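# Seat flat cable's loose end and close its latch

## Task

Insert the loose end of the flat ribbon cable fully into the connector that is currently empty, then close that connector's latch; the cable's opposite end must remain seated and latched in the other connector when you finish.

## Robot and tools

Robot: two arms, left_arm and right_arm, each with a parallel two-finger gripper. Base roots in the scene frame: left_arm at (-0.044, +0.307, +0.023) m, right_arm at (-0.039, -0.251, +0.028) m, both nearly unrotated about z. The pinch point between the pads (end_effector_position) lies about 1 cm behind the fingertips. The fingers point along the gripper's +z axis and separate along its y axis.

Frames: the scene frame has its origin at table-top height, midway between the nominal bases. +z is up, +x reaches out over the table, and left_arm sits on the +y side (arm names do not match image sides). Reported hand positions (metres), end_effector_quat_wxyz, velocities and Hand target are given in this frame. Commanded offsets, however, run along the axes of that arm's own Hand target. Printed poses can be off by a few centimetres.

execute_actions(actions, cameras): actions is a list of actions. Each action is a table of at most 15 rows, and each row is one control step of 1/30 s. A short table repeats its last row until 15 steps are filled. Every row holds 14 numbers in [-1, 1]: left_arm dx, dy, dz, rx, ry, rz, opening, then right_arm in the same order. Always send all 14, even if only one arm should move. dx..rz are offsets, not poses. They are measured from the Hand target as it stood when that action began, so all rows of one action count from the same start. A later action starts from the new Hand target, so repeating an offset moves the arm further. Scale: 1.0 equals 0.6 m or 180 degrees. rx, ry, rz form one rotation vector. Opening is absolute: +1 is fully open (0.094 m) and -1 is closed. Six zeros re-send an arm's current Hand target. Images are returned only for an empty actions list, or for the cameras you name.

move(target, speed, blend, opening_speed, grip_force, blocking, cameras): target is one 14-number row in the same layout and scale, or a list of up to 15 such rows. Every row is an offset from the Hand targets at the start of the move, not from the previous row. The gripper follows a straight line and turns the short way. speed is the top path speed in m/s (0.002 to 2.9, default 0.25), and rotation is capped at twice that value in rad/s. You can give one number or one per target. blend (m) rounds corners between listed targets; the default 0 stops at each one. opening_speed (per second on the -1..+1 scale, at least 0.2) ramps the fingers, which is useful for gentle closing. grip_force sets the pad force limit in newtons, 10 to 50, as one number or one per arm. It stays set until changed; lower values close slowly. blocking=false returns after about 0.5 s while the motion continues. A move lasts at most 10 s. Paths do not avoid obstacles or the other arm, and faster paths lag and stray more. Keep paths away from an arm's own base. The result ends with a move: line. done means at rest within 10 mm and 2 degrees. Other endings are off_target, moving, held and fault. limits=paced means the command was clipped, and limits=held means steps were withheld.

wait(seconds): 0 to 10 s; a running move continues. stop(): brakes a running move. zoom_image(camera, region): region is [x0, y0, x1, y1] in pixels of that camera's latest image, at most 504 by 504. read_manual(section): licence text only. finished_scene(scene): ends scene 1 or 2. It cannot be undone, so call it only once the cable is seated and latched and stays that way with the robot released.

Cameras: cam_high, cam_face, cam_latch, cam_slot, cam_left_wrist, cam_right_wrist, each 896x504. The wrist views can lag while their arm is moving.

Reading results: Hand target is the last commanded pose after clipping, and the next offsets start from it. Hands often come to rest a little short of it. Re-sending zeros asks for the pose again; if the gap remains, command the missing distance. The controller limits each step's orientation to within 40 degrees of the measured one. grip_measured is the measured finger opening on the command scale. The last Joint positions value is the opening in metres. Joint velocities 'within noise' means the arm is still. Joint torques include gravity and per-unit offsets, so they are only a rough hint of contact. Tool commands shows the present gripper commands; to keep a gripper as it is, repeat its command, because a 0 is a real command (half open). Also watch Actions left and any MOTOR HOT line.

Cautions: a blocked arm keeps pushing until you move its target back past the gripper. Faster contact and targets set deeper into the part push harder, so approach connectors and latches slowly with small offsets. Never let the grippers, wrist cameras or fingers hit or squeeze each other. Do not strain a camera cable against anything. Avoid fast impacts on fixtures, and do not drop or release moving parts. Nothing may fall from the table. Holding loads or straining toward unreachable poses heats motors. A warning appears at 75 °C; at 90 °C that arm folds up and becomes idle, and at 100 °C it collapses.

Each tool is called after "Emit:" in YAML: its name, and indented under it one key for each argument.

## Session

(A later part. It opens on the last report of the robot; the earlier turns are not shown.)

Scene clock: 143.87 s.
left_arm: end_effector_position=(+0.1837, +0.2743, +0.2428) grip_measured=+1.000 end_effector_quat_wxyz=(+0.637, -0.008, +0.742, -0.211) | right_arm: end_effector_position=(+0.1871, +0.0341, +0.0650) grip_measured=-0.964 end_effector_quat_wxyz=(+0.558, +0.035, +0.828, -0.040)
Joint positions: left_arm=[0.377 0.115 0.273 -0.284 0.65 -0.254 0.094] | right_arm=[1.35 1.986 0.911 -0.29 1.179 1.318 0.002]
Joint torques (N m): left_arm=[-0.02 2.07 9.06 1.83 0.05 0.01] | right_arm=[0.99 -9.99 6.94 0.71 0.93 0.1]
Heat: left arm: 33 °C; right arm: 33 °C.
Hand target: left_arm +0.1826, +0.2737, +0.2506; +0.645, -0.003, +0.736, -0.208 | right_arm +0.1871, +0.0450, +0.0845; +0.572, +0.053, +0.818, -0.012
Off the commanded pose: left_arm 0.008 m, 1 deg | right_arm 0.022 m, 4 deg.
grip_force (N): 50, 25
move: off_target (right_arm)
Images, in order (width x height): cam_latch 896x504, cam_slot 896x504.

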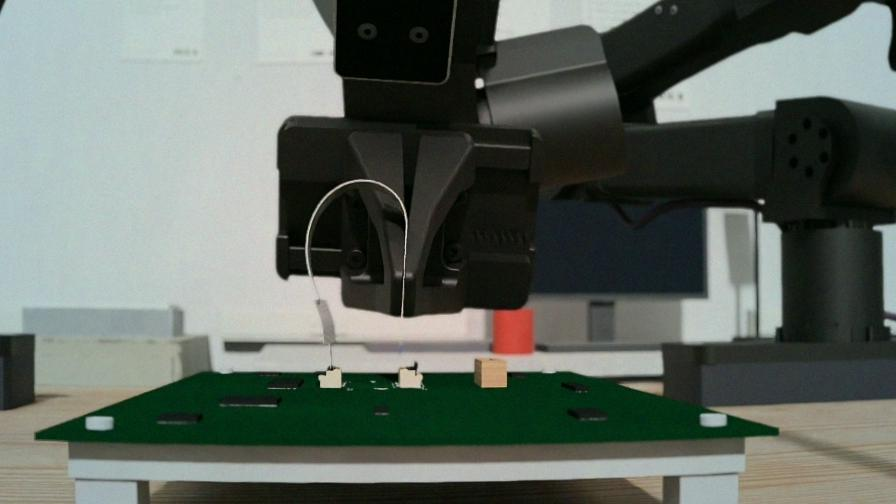

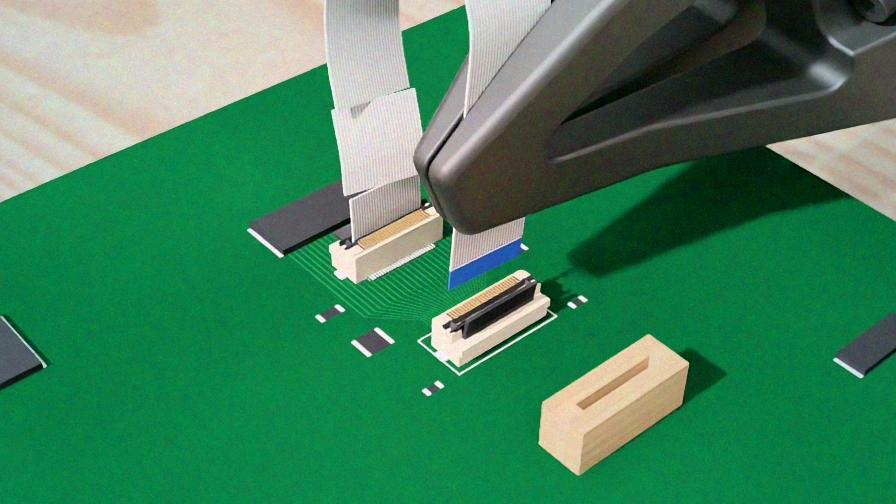

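Emit:
move:
  target: [0,0,0,0,0,0,1,0,0.005,0,0,0,0.0083,-1]
  speed: 0.04
  cameras: []

Scene clock: 145.73 s.
left_arm: end_effector_position=(+0.1837, +0.2743, +0.2428) grip_measured=+1.000 end_effector_quat_wxyz=(+0.637, -0.008, +0.742, -0.211) | right_arm: end_effector_position=(+0.1871, +0.0384, +0.0674) grip_measured=-0.964 end_effector_quat_wxyz=(+0.559, +0.048, +0.827, -0.027)
Joint positions: left_arm=[0.377 0.115 0.273 -0.284 0.65 -0.254 0.094] | right_arm=[1.353 1.986 0.923 -0.29 1.179 1.345 0.002]
Joint torques (N m): left_arm=[-0.03 2.18 9.05 1.83 0.06 0] | right_arm=[0.79 -9.35 7.23 0.64 0.93 0.11]
Heat: left arm: 33 °C; right arm: 33 °C.
Hand target: left_arm +0.1826, +0.2737, +0.2506; +0.645, -0.003, +0.736, -0.208 | right_arm +0.1874, +0.0480, +0.0846; +0.572, +0.064, +0.818, -0.005
Off the commanded pose: left_arm 0.008 m, 1 deg | right_arm 0.020 m, 4 deg.
grip_force (N): 50, 25
move: off_target (right_arm)
No camera images: "cameras" was empty.

Emit:
move:
  target: [0,0,0,0,0,0,1,0.0148,-0.0093,0.0065,0,0,0,-1]
  speed: 0.04
  cameras: []

Scene clock: 148.70 s.
left_arm: end_effector_position=(+0.1837, +0.2743, +0.2428) grip_measured=+1.000 end_effector_quat_wxyz=(+0.637, -0.008, +0.742, -0.211) | right_arm: end_effector_position=(+0.1883, +0.0442, +0.0688) grip_measured=-0.964 end_effector_quat_wxyz=(+0.562, +0.061, +0.825, -0.009)
Joint positions: left_arm=[0.377 0.115 0.273 -0.284 0.65 -0.254 0.094] | right_arm=[1.353 1.986 0.923 -0.246 1.179 1.346 0.002]
Joint torques (N m): left_arm=[-0.01 2.13 9.01 1.82 0.06 0] | right_arm=[0.57 -8.12 4.38 0.77 0.92 0.04]
Heat: left arm: 33 °C; right arm: 33 °C.
Hand target: left_arm +0.1826, +0.2737, +0.2506; +0.645, -0.003, +0.736, -0.208 | right_arm +0.1874, +0.0430, +0.0746; +0.572, +0.064, +0.818, -0.005
Off the commanded pose: left_arm 0.008 m, 1 deg | right_arm 0.006 m, 2 deg.
grip_force (N): 50, 25
move: done
No camera images: "cameras" was empty.

Emit:
move:
  target: [0,0,0,0,0,0,1,0.0035,-0.0145,0.0023,0,0,-0.0178,-1]
  speed: 0.04
  cameras: ["cam_latch"]

Emit:
zoom_image:
  camera: "cam_latch"
  region: [370, 290, 470, 400]

Scene clock: 151.63 s.
left_arm: end_effector_position=(+0.1837, +0.2743, +0.2428) grip_measured=+1.000 end_effector_quat_wxyz=(+0.637, -0.008, +0.742, -0.211) | right_arm: end_effector_position=(+0.1867, +0.0354, +0.0619) grip_measured=-0.964 end_effector_quat_wxyz=(+0.562, +0.036, +0.826, -0.027)
Joint positions: left_arm=[0.377 0.115 0.273 -0.284 0.65 -0.254 0.094] | right_arm=[1.353 1.986 0.88 -0.207 1.182 1.29 0.002]
Joint torques (N m): left_arm=[0.01 2.11 9.02 1.84 0.07 0.01] | right_arm=[0.13 -9.14 4.12 0.77 0.86 -0.03]
Heat: left arm: 33 °C; right arm: 33 °C.
Hand target: left_arm +0.1826, +0.2737, +0.2506; +0.645, -0.003, +0.736, -0.208 | right_arm +0.1870, +0.0346, +0.0716; +0.572, +0.041, +0.819, -0.021
Off the commanded pose: left_arm 0.008 m, 1 deg | right_arm 0.010 m, 2 deg.
grip_force (N): 50, 25
move: done
Images, in order (width x height): cam_latch 896x504.

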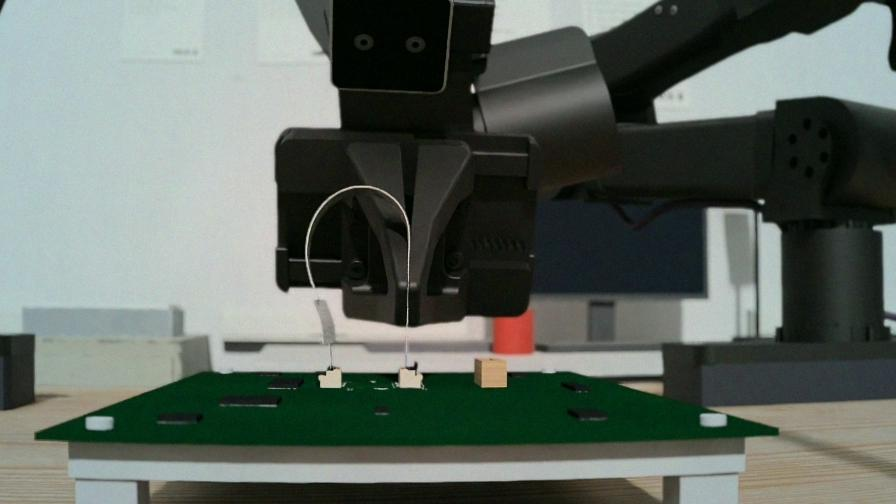

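Scaled by 4.582 from the camera's 896x504 image, which has a finer 1280x720 frame.

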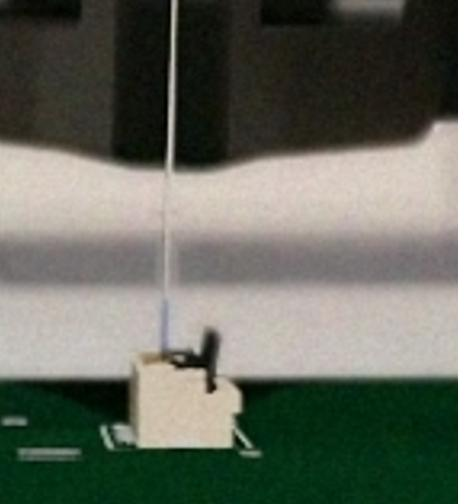

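Emit:
move:
  target: [0,0,0,0,0,0,1,-0.0003,0.0015,-0.0002,-0.0008,0.0002,0.0021,-1]
  speed: 0.04
  cameras: ["cam_latch","cam_slot","cam_face"]

Emit:
zoom_image:
  camera: "cam_latch"
  region: [370, 290, 470, 400]

Emit:
zoom_image:
  camera: "cam_slot"
  region: [410, 200, 590, 380]

Emit:
zoom_image:
  camera: "cam_face"
  region: [410, 170, 530, 290]

Scene clock: 157.83 s.
left_arm: end_effector_position=(+0.1837, +0.2743, +0.2428) grip_measured=+1.000 end_effector_quat_wxyz=(+0.637, -0.008, +0.742, -0.211) | right_arm: end_effector_position=(+0.1869, +0.0361, +0.0621) grip_measured=-0.964 end_effector_quat_wxyz=(+0.563, +0.038, +0.825, -0.025)
Joint positions: left_arm=[0.377 0.115 0.273 -0.284 0.65 -0.254 0.094] | right_arm=[1.353 1.986 0.88 -0.202 1.182 1.289 0.002]
Joint torques (N m): left_arm=[-0.02 2.14 8.98 1.83 0.06 0.01] | right_arm=[0.14 -9.2 4.12 0.78 0.85 -0.04]
Heat: left arm: 33 °C; right arm: 33 °C.
Hand target: left_arm +0.1826, +0.2737, +0.2506; +0.645, -0.003, +0.736, -0.208 | right_arm +0.1871, +0.0354, +0.0718; +0.572, +0.043, +0.819, -0.018
Off the commanded pose: left_arm 0.008 m, 1 deg | right_arm 0.010 m, 2 deg.
grip_force (N): 50, 25
move: done
Images, in order (width x height): cam_face 896x504, cam_latch 896x504, cam_slot 896x504.

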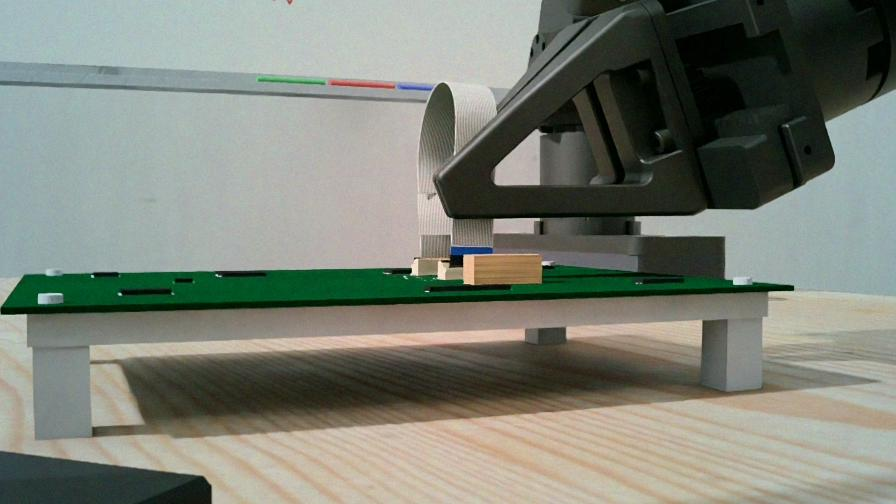

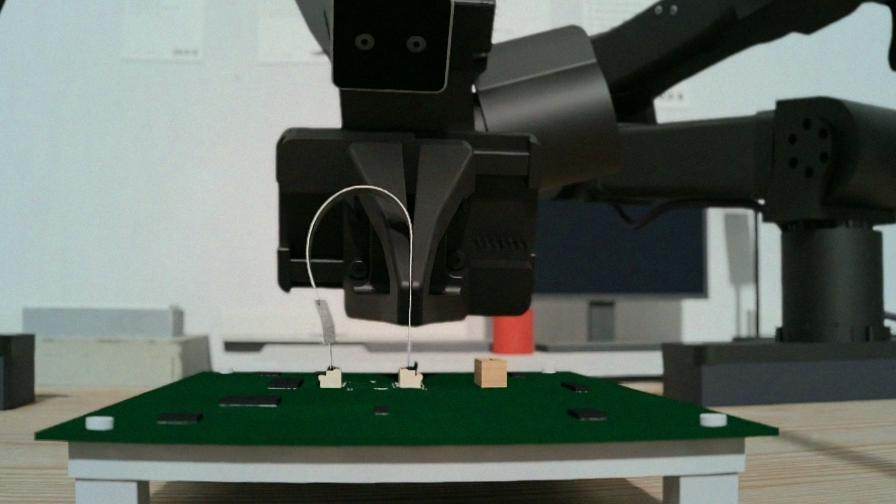

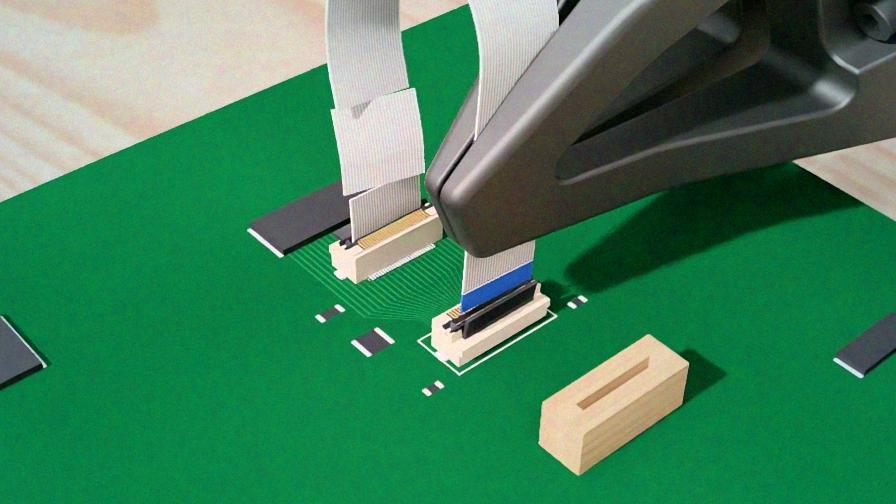

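Scaled by 4.582 from the camera's 896x504 image, which has a finer 1280x720 frame.

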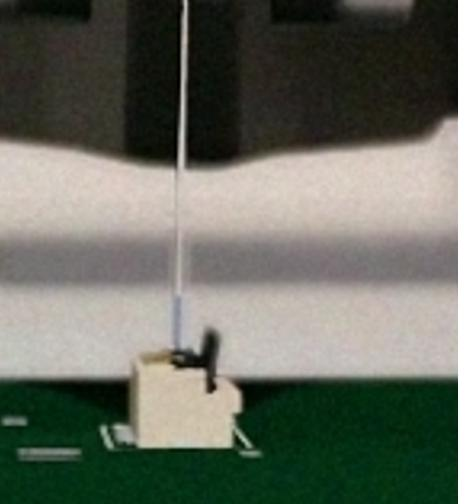

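Scaled by 2.800 from the camera's 896x504 image, which has a finer 1280x720 frame.

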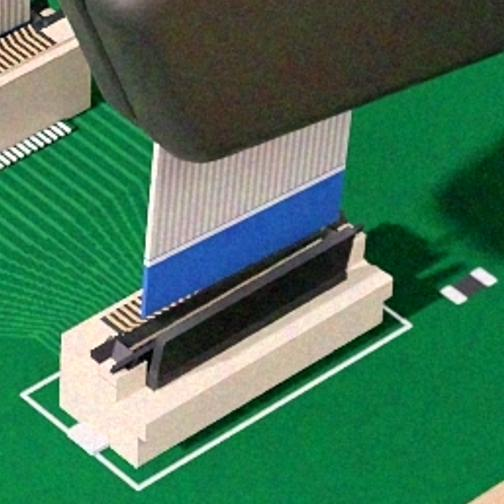

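Scaled by 4.200 from the camera's 896x504 image, which has a finer 1280x720 frame.

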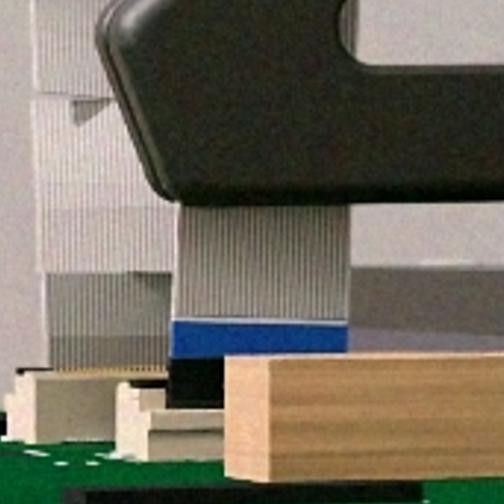

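Emit:
move:
  target: [0,0,0,0,0,0,1,-0.0033,-0.006,0.0086,0.0054,-0.0001,0.002,-1]
  speed: 0.04
  cameras: []

Scene clock: 161.67 s.
left_arm: end_effector_position=(+0.1837, +0.2743, +0.2428) grip_measured=+1.000 end_effector_quat_wxyz=(+0.637, -0.008, +0.742, -0.211) | right_arm: end_effector_position=(+0.1892, +0.0343, +0.0621) grip_measured=-0.964 end_effector_quat_wxyz=(+0.563, +0.041, +0.825, -0.027)
Joint positions: left_arm=[0.377 0.115 0.273 -0.284 0.65 -0.254 0.094] | right_arm=[1.345 1.986 0.88 -0.202 1.182 1.289 0.002]
Joint torques (N m): left_arm=[0.03 2.1 9.05 1.83 0.06 0] | right_arm=[-0.73 -9.16 4.19 0.79 0.85 -0.05]
Heat: left arm: 33 °C; right arm: 33 °C.
Hand target: left_arm +0.1826, +0.2737, +0.2506; +0.645, -0.003, +0.736, -0.208 | right_arm +0.1922, +0.0314, +0.0718; +0.571, +0.050, +0.819, -0.023
Off the commanded pose: left_arm 0.008 m, 1 deg | right_arm 0.011 m, 2 deg.
grip_force (N): 50, 25
move: off_target (right_arm)
No camera images: "cameras" was empty.

Emit:
move:
  target: [0,0,0,0,0,0,1,0.0039,0.0067,-0.0101,-0.0063,0.0001,-0.0023,-1]
  speed: 0.04
  cameras: []

Scene clock: 164.80 s.
left_arm: end_effector_position=(+0.1837, +0.2743, +0.2428) grip_measured=+1.000 end_effector_quat_wxyz=(+0.637, -0.008, +0.742, -0.211) | right_arm: end_effector_position=(+0.1876, +0.0357, +0.0621) grip_measured=-0.964 end_effector_quat_wxyz=(+0.563, +0.039, +0.825, -0.025)
Joint positions: left_arm=[0.377 0.115 0.273 -0.284 0.65 -0.254 0.094] | right_arm=[1.35 1.986 0.88 -0.201 1.182 1.289 0.002]
Joint torques (N m): left_arm=[-0.03 2.11 9.02 1.82 0.06 0.01] | right_arm=[0.72 -9.18 4.08 0.79 0.85 -0.05]
Heat: left arm: 33 °C; right arm: 33 °C.
Hand target: left_arm +0.1826, +0.2737, +0.2506; +0.645, -0.003, +0.736, -0.208 | right_arm +0.1862, +0.0361, +0.0718; +0.572, +0.042, +0.819, -0.017
Off the commanded pose: left_arm 0.008 m, 1 deg | right_arm 0.010 m, 2 deg.
grip_force (N): 50, 25
move: done
No camera images: "cameras" was empty.

Emit:
move:
  target: [0,0,0,0,0,0,1,0.0208,-0.0061,0.0082,0.0047,-0.0012,-0.0127,-1]
  speed: 0.04
  cameras: ["cam_latch","cam_slot"]

Emit:
zoom_image:
  camera: "cam_latch"
  region: [370, 290, 470, 400]

Emit:
zoom_image:
  camera: "cam_slot"
  region: [410, 200, 590, 380]

Scene clock: 167.43 s.
left_arm: end_effector_position=(+0.1837, +0.2743, +0.2428) grip_measured=+1.000 end_effector_quat_wxyz=(+0.637, -0.008, +0.742, -0.211) | right_arm: end_effector_position=(+0.1879, +0.0376, +0.0627) grip_measured=-0.964 end_effector_quat_wxyz=(+0.563, +0.040, +0.825, -0.021)
Joint positions: left_arm=[0.377 0.115 0.273 -0.284 0.65 -0.254 0.094] | right_arm=[1.35 1.986 0.88 -0.187 1.182 1.283 0.002]
Joint torques (N m): left_arm=[0.02 2.1 8.98 1.81 0.06 -0.01] | right_arm=[0.65 -5.71 3.79 0.79 0.94 -0.04]
Heat: left arm: 33 °C; right arm: 33 °C.
Hand target: left_arm +0.1826, +0.2737, +0.2506; +0.645, -0.003, +0.736, -0.208 | right_arm +0.1862, +0.0327, +0.0583; +0.572, +0.030, +0.819, -0.034
Off the commanded pose: left_arm 0.008 m, 1 deg | right_arm 0.007 m, 2 deg.
grip_force (N): 50, 25
move: done
Images, in order (width x height): cam_latch 896x504, cam_slot 896x504.

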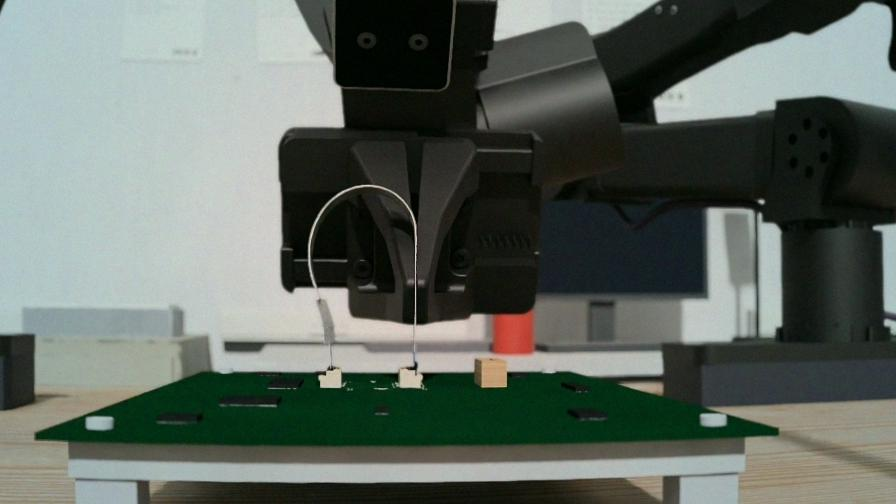

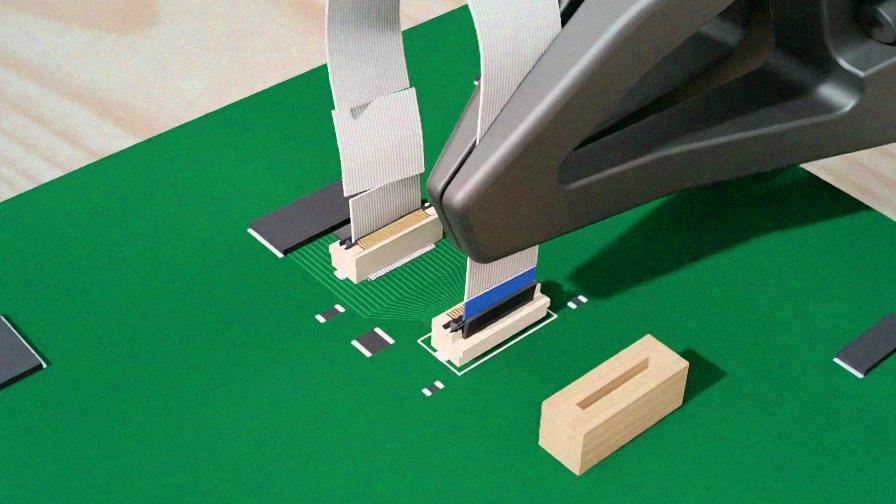

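Scaled by 4.582 from the camera's 896x504 image, which has a finer 1280x720 frame.

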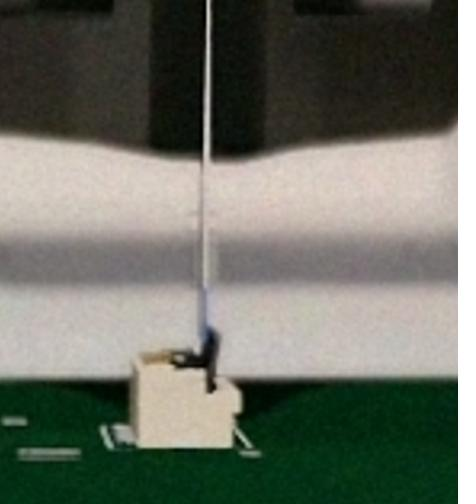

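Scaled by 2.800 from the camera's 896x504 image, which has a finer 1280x720 frame.

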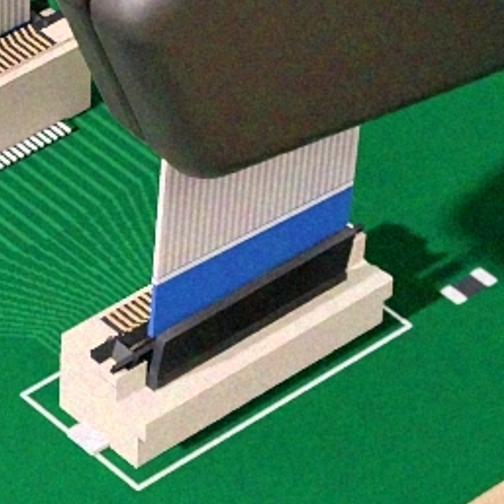

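Emit:
move:
  target: [0,0,0,0,0,0,1,0.0015,-0.0027,0.0008,0.0006,-0.0001,-0.0015,-1]
  speed: 0.03
  cameras: ["cam_latch"]

Emit:
zoom_image:
  camera: "cam_latch"
  region: [370, 290, 470, 400]

Scene clock: 170.67 s.
left_arm: end_effector_position=(+0.1837, +0.2743, +0.2428) grip_measured=+1.000 end_effector_quat_wxyz=(+0.637, -0.008, +0.742, -0.211) | right_arm: end_effector_position=(+0.1876, +0.0355, +0.0614) grip_measured=-0.964 end_effector_quat_wxyz=(+0.564, +0.038, +0.825, -0.023)
Joint positions: left_arm=[0.377 0.115 0.273 -0.284 0.65 -0.254 0.094] | right_arm=[1.35 1.986 0.871 -0.181 1.184 1.28 0.002]
Joint torques (N m): left_arm=[-0.01 2.03 8.98 1.82 0.06 0.02] | right_arm=[0.58 -5.59 3.99 0.79 0.92 -0.04]
Heat: left arm: 33 °C; right arm: 33 °C.
Hand target: left_arm +0.1826, +0.2737, +0.2506; +0.645, -0.003, +0.736, -0.208 | right_arm +0.1862, +0.0311, +0.0574; +0.573, +0.028, +0.819, -0.036
Off the commanded pose: left_arm 0.008 m, 1 deg | right_arm 0.006 m, 2 deg.
grip_force (N): 50, 25
move: done
Images, in order (width x height): cam_latch 896x504.

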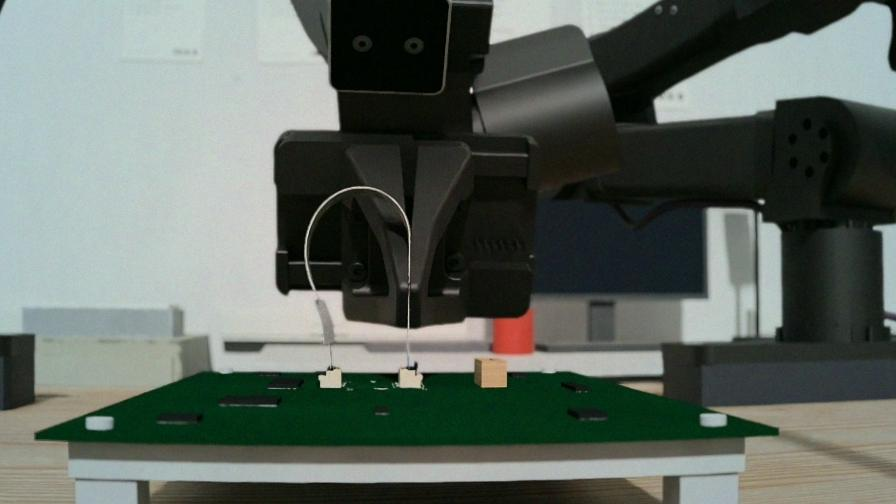

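Scaled by 4.582 from the camera's 896x504 image, which has a finer 1280x720 frame.

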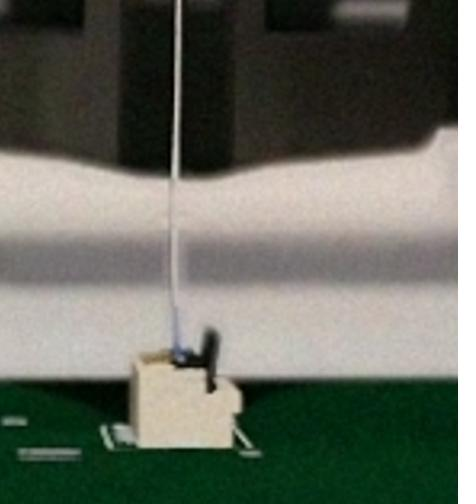

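Emit:
move:
  target: [0,0,0,0,0,0,1,0.0055,0.001,0.0019,0,0,0,-1]
  speed: 0.03
  cameras: ["cam_latch","cam_slot","cam_face"]

Emit:
zoom_image:
  camera: "cam_latch"
  region: [370, 290, 470, 400]

Emit:
zoom_image:
  camera: "cam_slot"
  region: [410, 200, 590, 380]

Emit:
zoom_image:
  camera: "cam_face"
  region: [410, 170, 530, 290]

Scene clock: 172.57 s.
left_arm: end_effector_position=(+0.1837, +0.2743, +0.2428) grip_measured=+1.000 end_effector_quat_wxyz=(+0.637, -0.008, +0.742, -0.211) | right_arm: end_effector_position=(+0.1879, +0.0360, +0.0584) grip_measured=-0.964 end_effector_quat_wxyz=(+0.565, +0.039, +0.824, -0.024)
Joint positions: left_arm=[0.377 0.115 0.273 -0.284 0.65 -0.254 0.094] | right_arm=[1.35 1.999 0.871 -0.168 1.187 1.28 0.002]
Joint torques (N m): left_arm=[0.01 2.15 9.01 1.84 0.07 0] | right_arm=[0.61 -5.64 3.92 0.79 0.88 -0.04]
Heat: left arm: 33 °C; right arm: 33 °C.
Hand target: left_arm +0.1826, +0.2737, +0.2506; +0.645, -0.003, +0.736, -0.208 | right_arm +0.1862, +0.0316, +0.0538; +0.572, +0.028, +0.819, -0.036
Off the commanded pose: left_arm 0.008 m, 1 deg | right_arm 0.007 m, 2 deg.
grip_force (N): 50, 25
move: done
Images, in order (width x height): cam_face 896x504, cam_latch 896x504, cam_slot 896x504.

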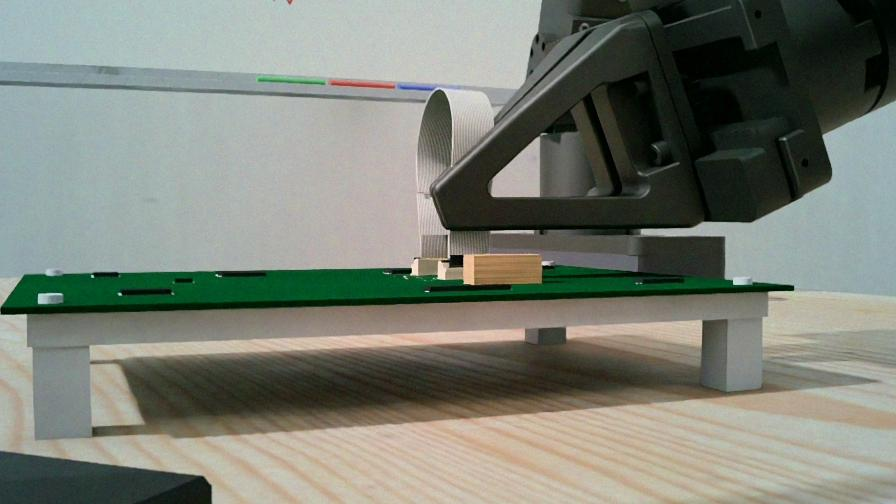

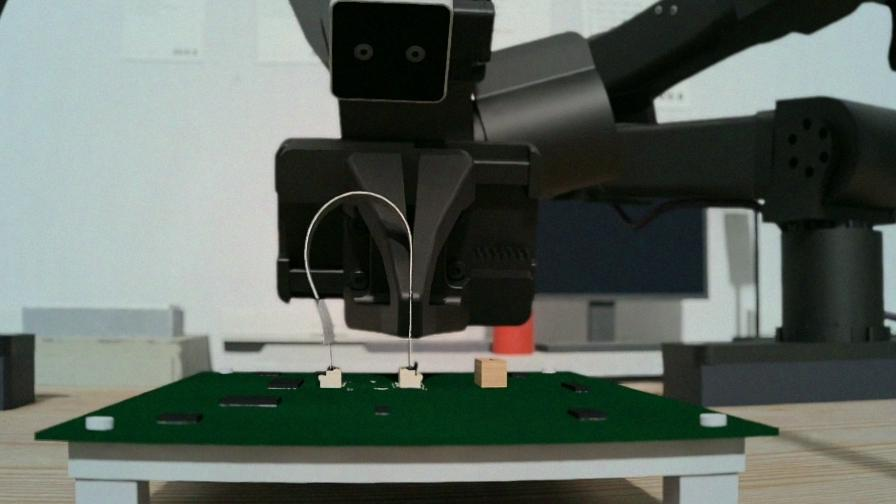

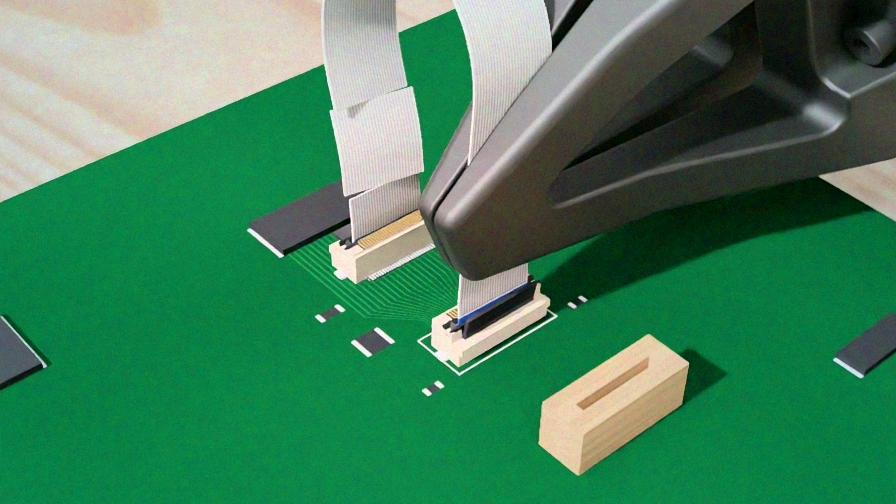

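Scaled by 4.582 from the camera's 896x504 image, which has a finer 1280x720 frame.

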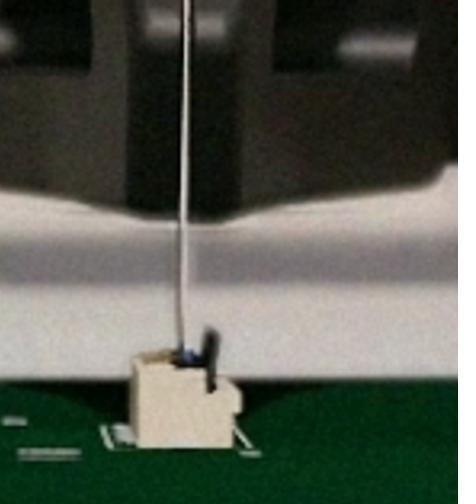

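Scaled by 2.800 from the camera's 896x504 image, which has a finer 1280x720 frame.

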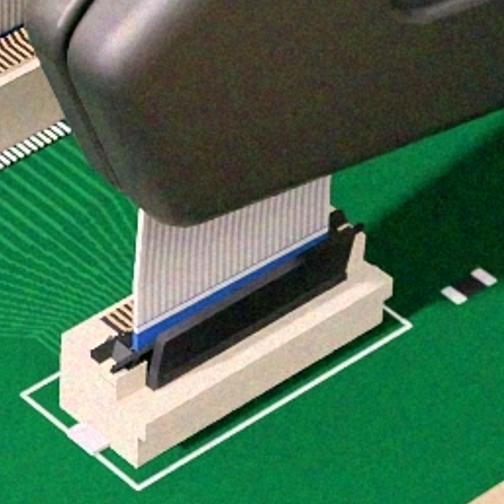

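Scaled by 4.200 from the camera's 896x504 image, which has a finer 1280x720 frame.

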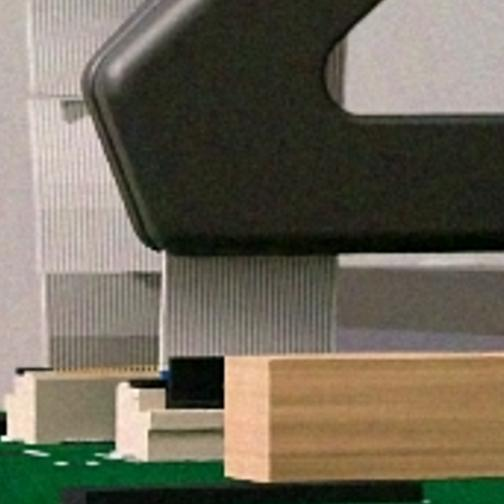

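Emit:
move:
  target: [0,0,0,0,0,0,1,0.0047,0.0004,0.0017,0,0,0,-1]
  speed: 0.03
  cameras: ["cam_latch","cam_slot","cam_face"]

Emit:
zoom_image:
  camera: "cam_latch"
  region: [370, 290, 470, 400]

Emit:
zoom_image:
  camera: "cam_slot"
  region: [410, 230, 570, 360]

Scene clock: 174.23 s.
left_arm: end_effector_position=(+0.1837, +0.2743, +0.2428) grip_measured=+1.000 end_effector_quat_wxyz=(+0.637, -0.008, +0.742, -0.211) | right_arm: end_effector_position=(+0.1886, +0.0357, +0.0579) grip_measured=-0.964 end_effector_quat_wxyz=(+0.569, +0.039, +0.821, -0.025)
Joint positions: left_arm=[0.377 0.115 0.273 -0.284 0.65 -0.254 0.094] | right_arm=[1.35 2.008 0.871 -0.159 1.198 1.28 0.002]
Joint torques (N m): left_arm=[-0.02 2.14 8.98 1.82 0.07 0] | right_arm=[0.54 -5.49 3.78 0.81 0.76 -0.05]
Heat: left arm: 33 °C; right arm: 33 °C.
Hand target: left_arm +0.1826, +0.2737, +0.2506; +0.645, -0.003, +0.736, -0.208 | right_arm +0.1862, +0.0317, +0.0508; +0.572, +0.028, +0.819, -0.037
Off the commanded pose: left_arm 0.008 m, 1 deg | right_arm 0.009 m, 2 deg.
grip_force (N): 50, 25
move: done
Images, in order (width x height): cam_face 896x504, cam_latch 896x504, cam_slot 896x504.

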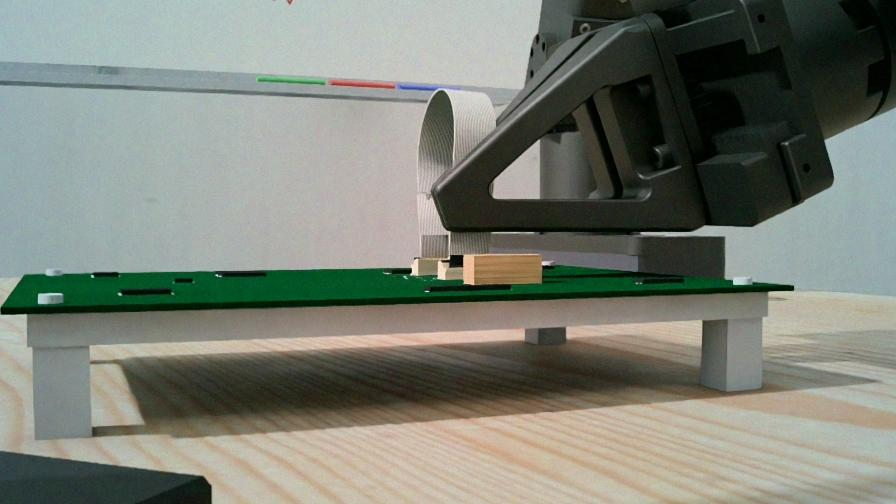

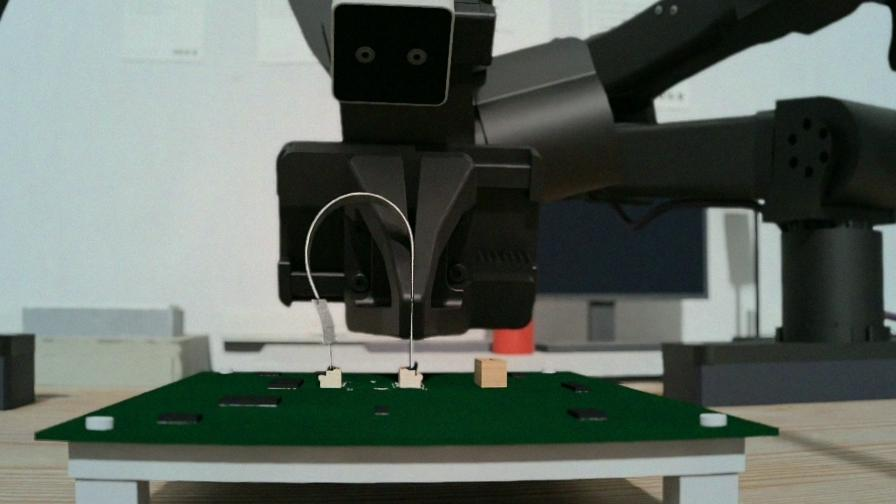

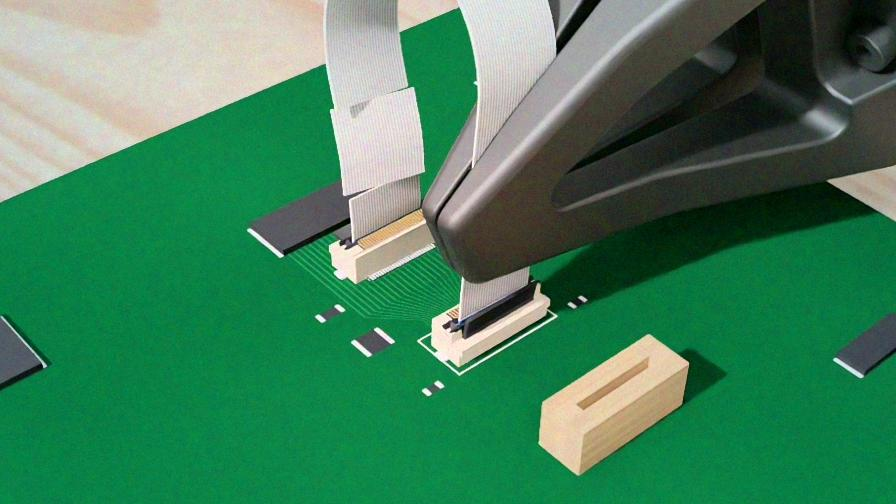

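Scaled by 4.582 from the camera's 896x504 image, which has a finer 1280x720 frame.

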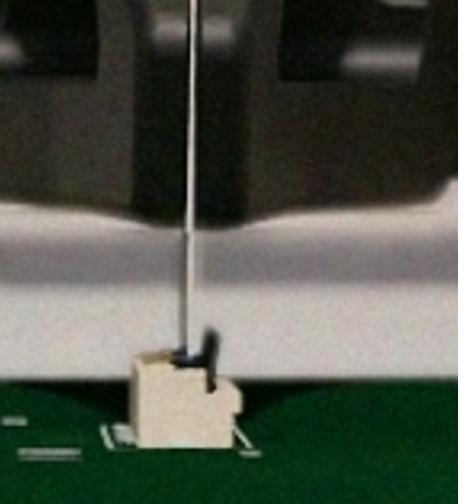

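Scaled by 3.150 from the camera's 896x504 image, which has a finer 1280x720 frame.

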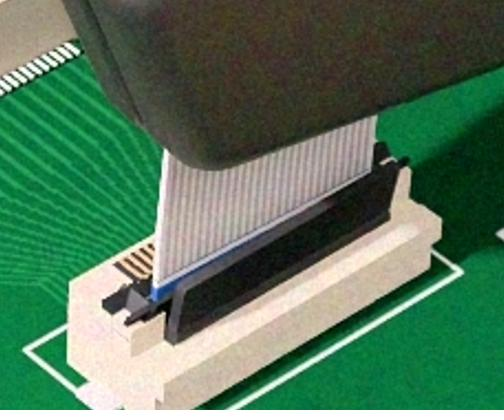

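Emit:
move:
  target: [0,0,0,0,0,0,1,0.0063,0.0005,0.0023,0,0.0083,0,-1]
  speed: 0.03
  cameras: ["cam_latch","cam_slot"]

Emit:
zoom_image:
  camera: "cam_latch"
  region: [370, 290, 470, 400]

Emit:
zoom_image:
  camera: "cam_slot"
  region: [410, 230, 570, 360]

Scene clock: 176.37 s.
left_arm: end_effector_position=(+0.1837, +0.2743, +0.2428) grip_measured=+1.000 end_effector_quat_wxyz=(+0.637, -0.008, +0.742, -0.211) | right_arm: end_effector_position=(+0.1886, +0.0358, +0.0577) grip_measured=-0.964 end_effector_quat_wxyz=(+0.569, +0.039, +0.821, -0.025)
Joint positions: left_arm=[0.377 0.115 0.273 -0.284 0.65 -0.254 0.094] | right_arm=[1.35 2.008 0.871 -0.159 1.197 1.28 0.002]
Joint torques (N m): left_arm=[0.01 2.14 8.99 1.83 0.08 0.01] | right_arm=[0.12 -5.53 4.14 0.71 0.48 0]
Heat: left arm: 33 °C; right arm: 33 °C.
Hand target: left_arm +0.1826, +0.2737, +0.2506; +0.645, -0.003, +0.736, -0.208 | right_arm +0.1862, +0.0319, +0.0468; +0.562, +0.029, +0.826, -0.036
Off the commanded pose: left_arm 0.008 m, 1 deg | right_arm 0.012 m, 2 deg.
grip_force (N): 50, 25
move: off_target (right_arm)
Images, in order (width x height): cam_latch 896x504, cam_slot 896x504.

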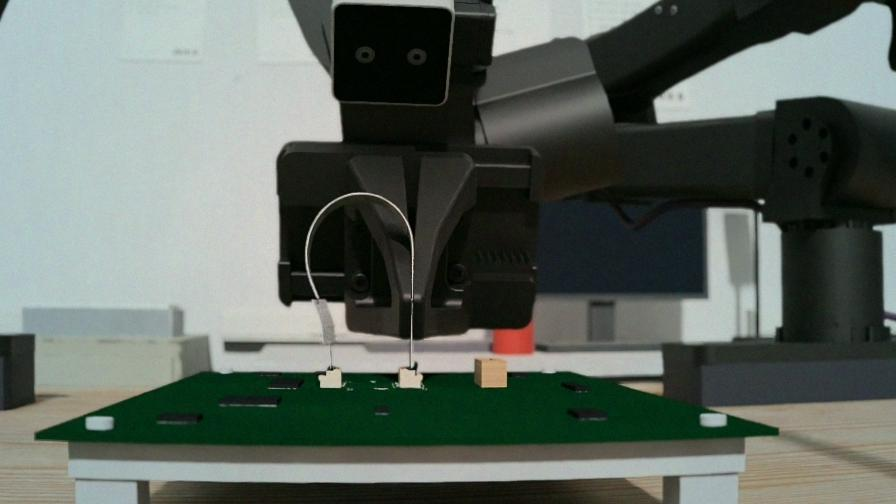

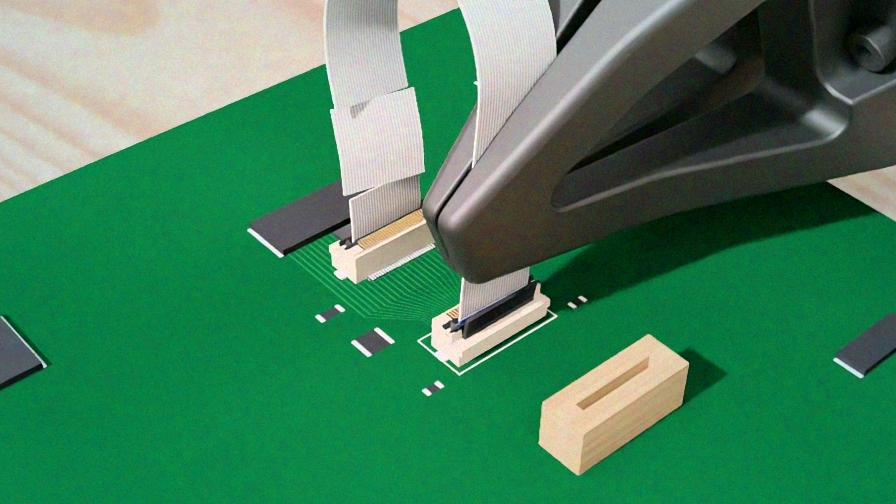

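Scaled by 4.582 from the camera's 896x504 image, which has a finer 1280x720 frame.

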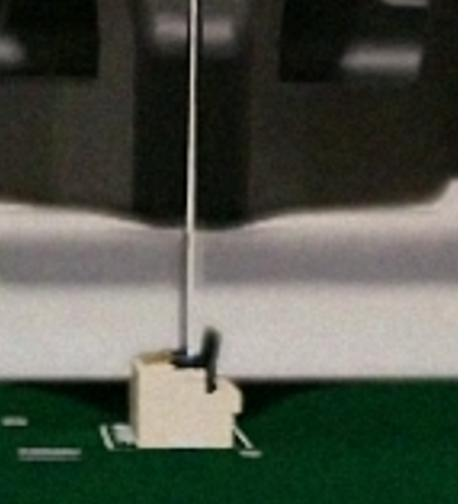

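Scaled by 3.150 from the camera's 896x504 image, which has a finer 1280x720 frame.

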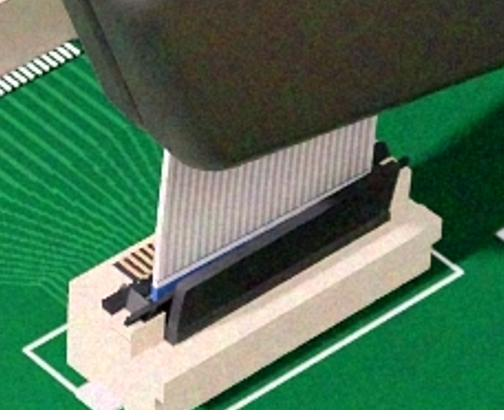

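Emit:
move:
  target: [0,0,0,0,0,0,1,0,0,0,0,0.0167,0,-1]
  speed: 0.03
  cameras: ["cam_latch","cam_slot"]

Emit:
zoom_image:
  camera: "cam_slot"
  region: [410, 230, 570, 360]

Scene clock: 178.80 s.
left_arm: end_effector_position=(+0.1837, +0.2743, +0.2428) grip_measured=+1.000 end_effector_quat_wxyz=(+0.637, -0.008, +0.742, -0.211) | right_arm: end_effector_position=(+0.1880, +0.0354, +0.0564) grip_measured=-0.964 end_effector_quat_wxyz=(+0.566, +0.037, +0.823, -0.027)
Joint positions: left_arm=[0.377 0.115 0.273 -0.284 0.65 -0.254 0.094] | right_arm=[1.35 2.008 0.871 -0.165 1.19 1.28 0.002]
Joint torques (N m): left_arm=[0.01 2.1 9.02 1.83 0.05 0.02] | right_arm=[-0.91 -7.46 4.89 0.39 -0.04 0.05]
Heat: left arm: 33 °C; right arm: 33 °C.
Hand target: left_arm +0.1826, +0.2737, +0.2506; +0.645, -0.003, +0.736, -0.208 | right_arm +0.1862, +0.0319, +0.0468; +0.540, +0.030, +0.841, -0.035
Off the commanded pose: left_arm 0.008 m, 1 deg | right_arm 0.010 m, 4 deg.
grip_force (N): 50, 25
move: off_target (right_arm)
Images, in order (width x height): cam_latch 896x504, cam_slot 896x504.

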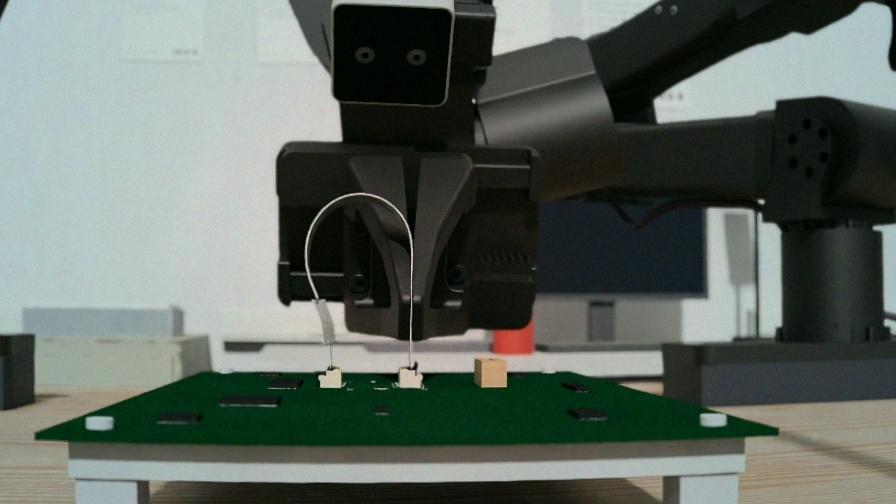

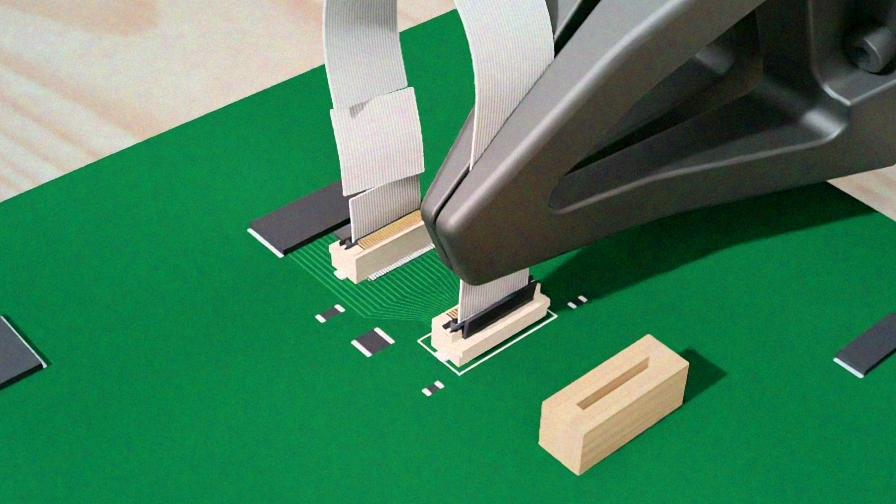

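Scaled by 3.150 from the camera's 896x504 image, which has a finer 1280x720 frame.

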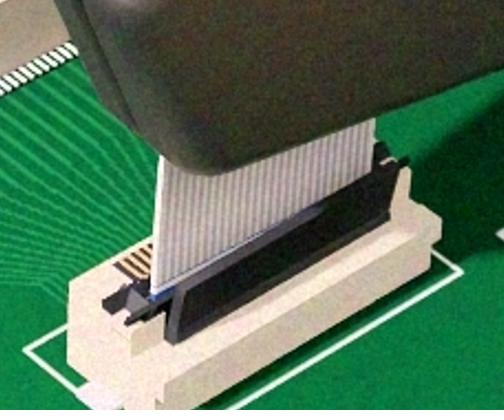

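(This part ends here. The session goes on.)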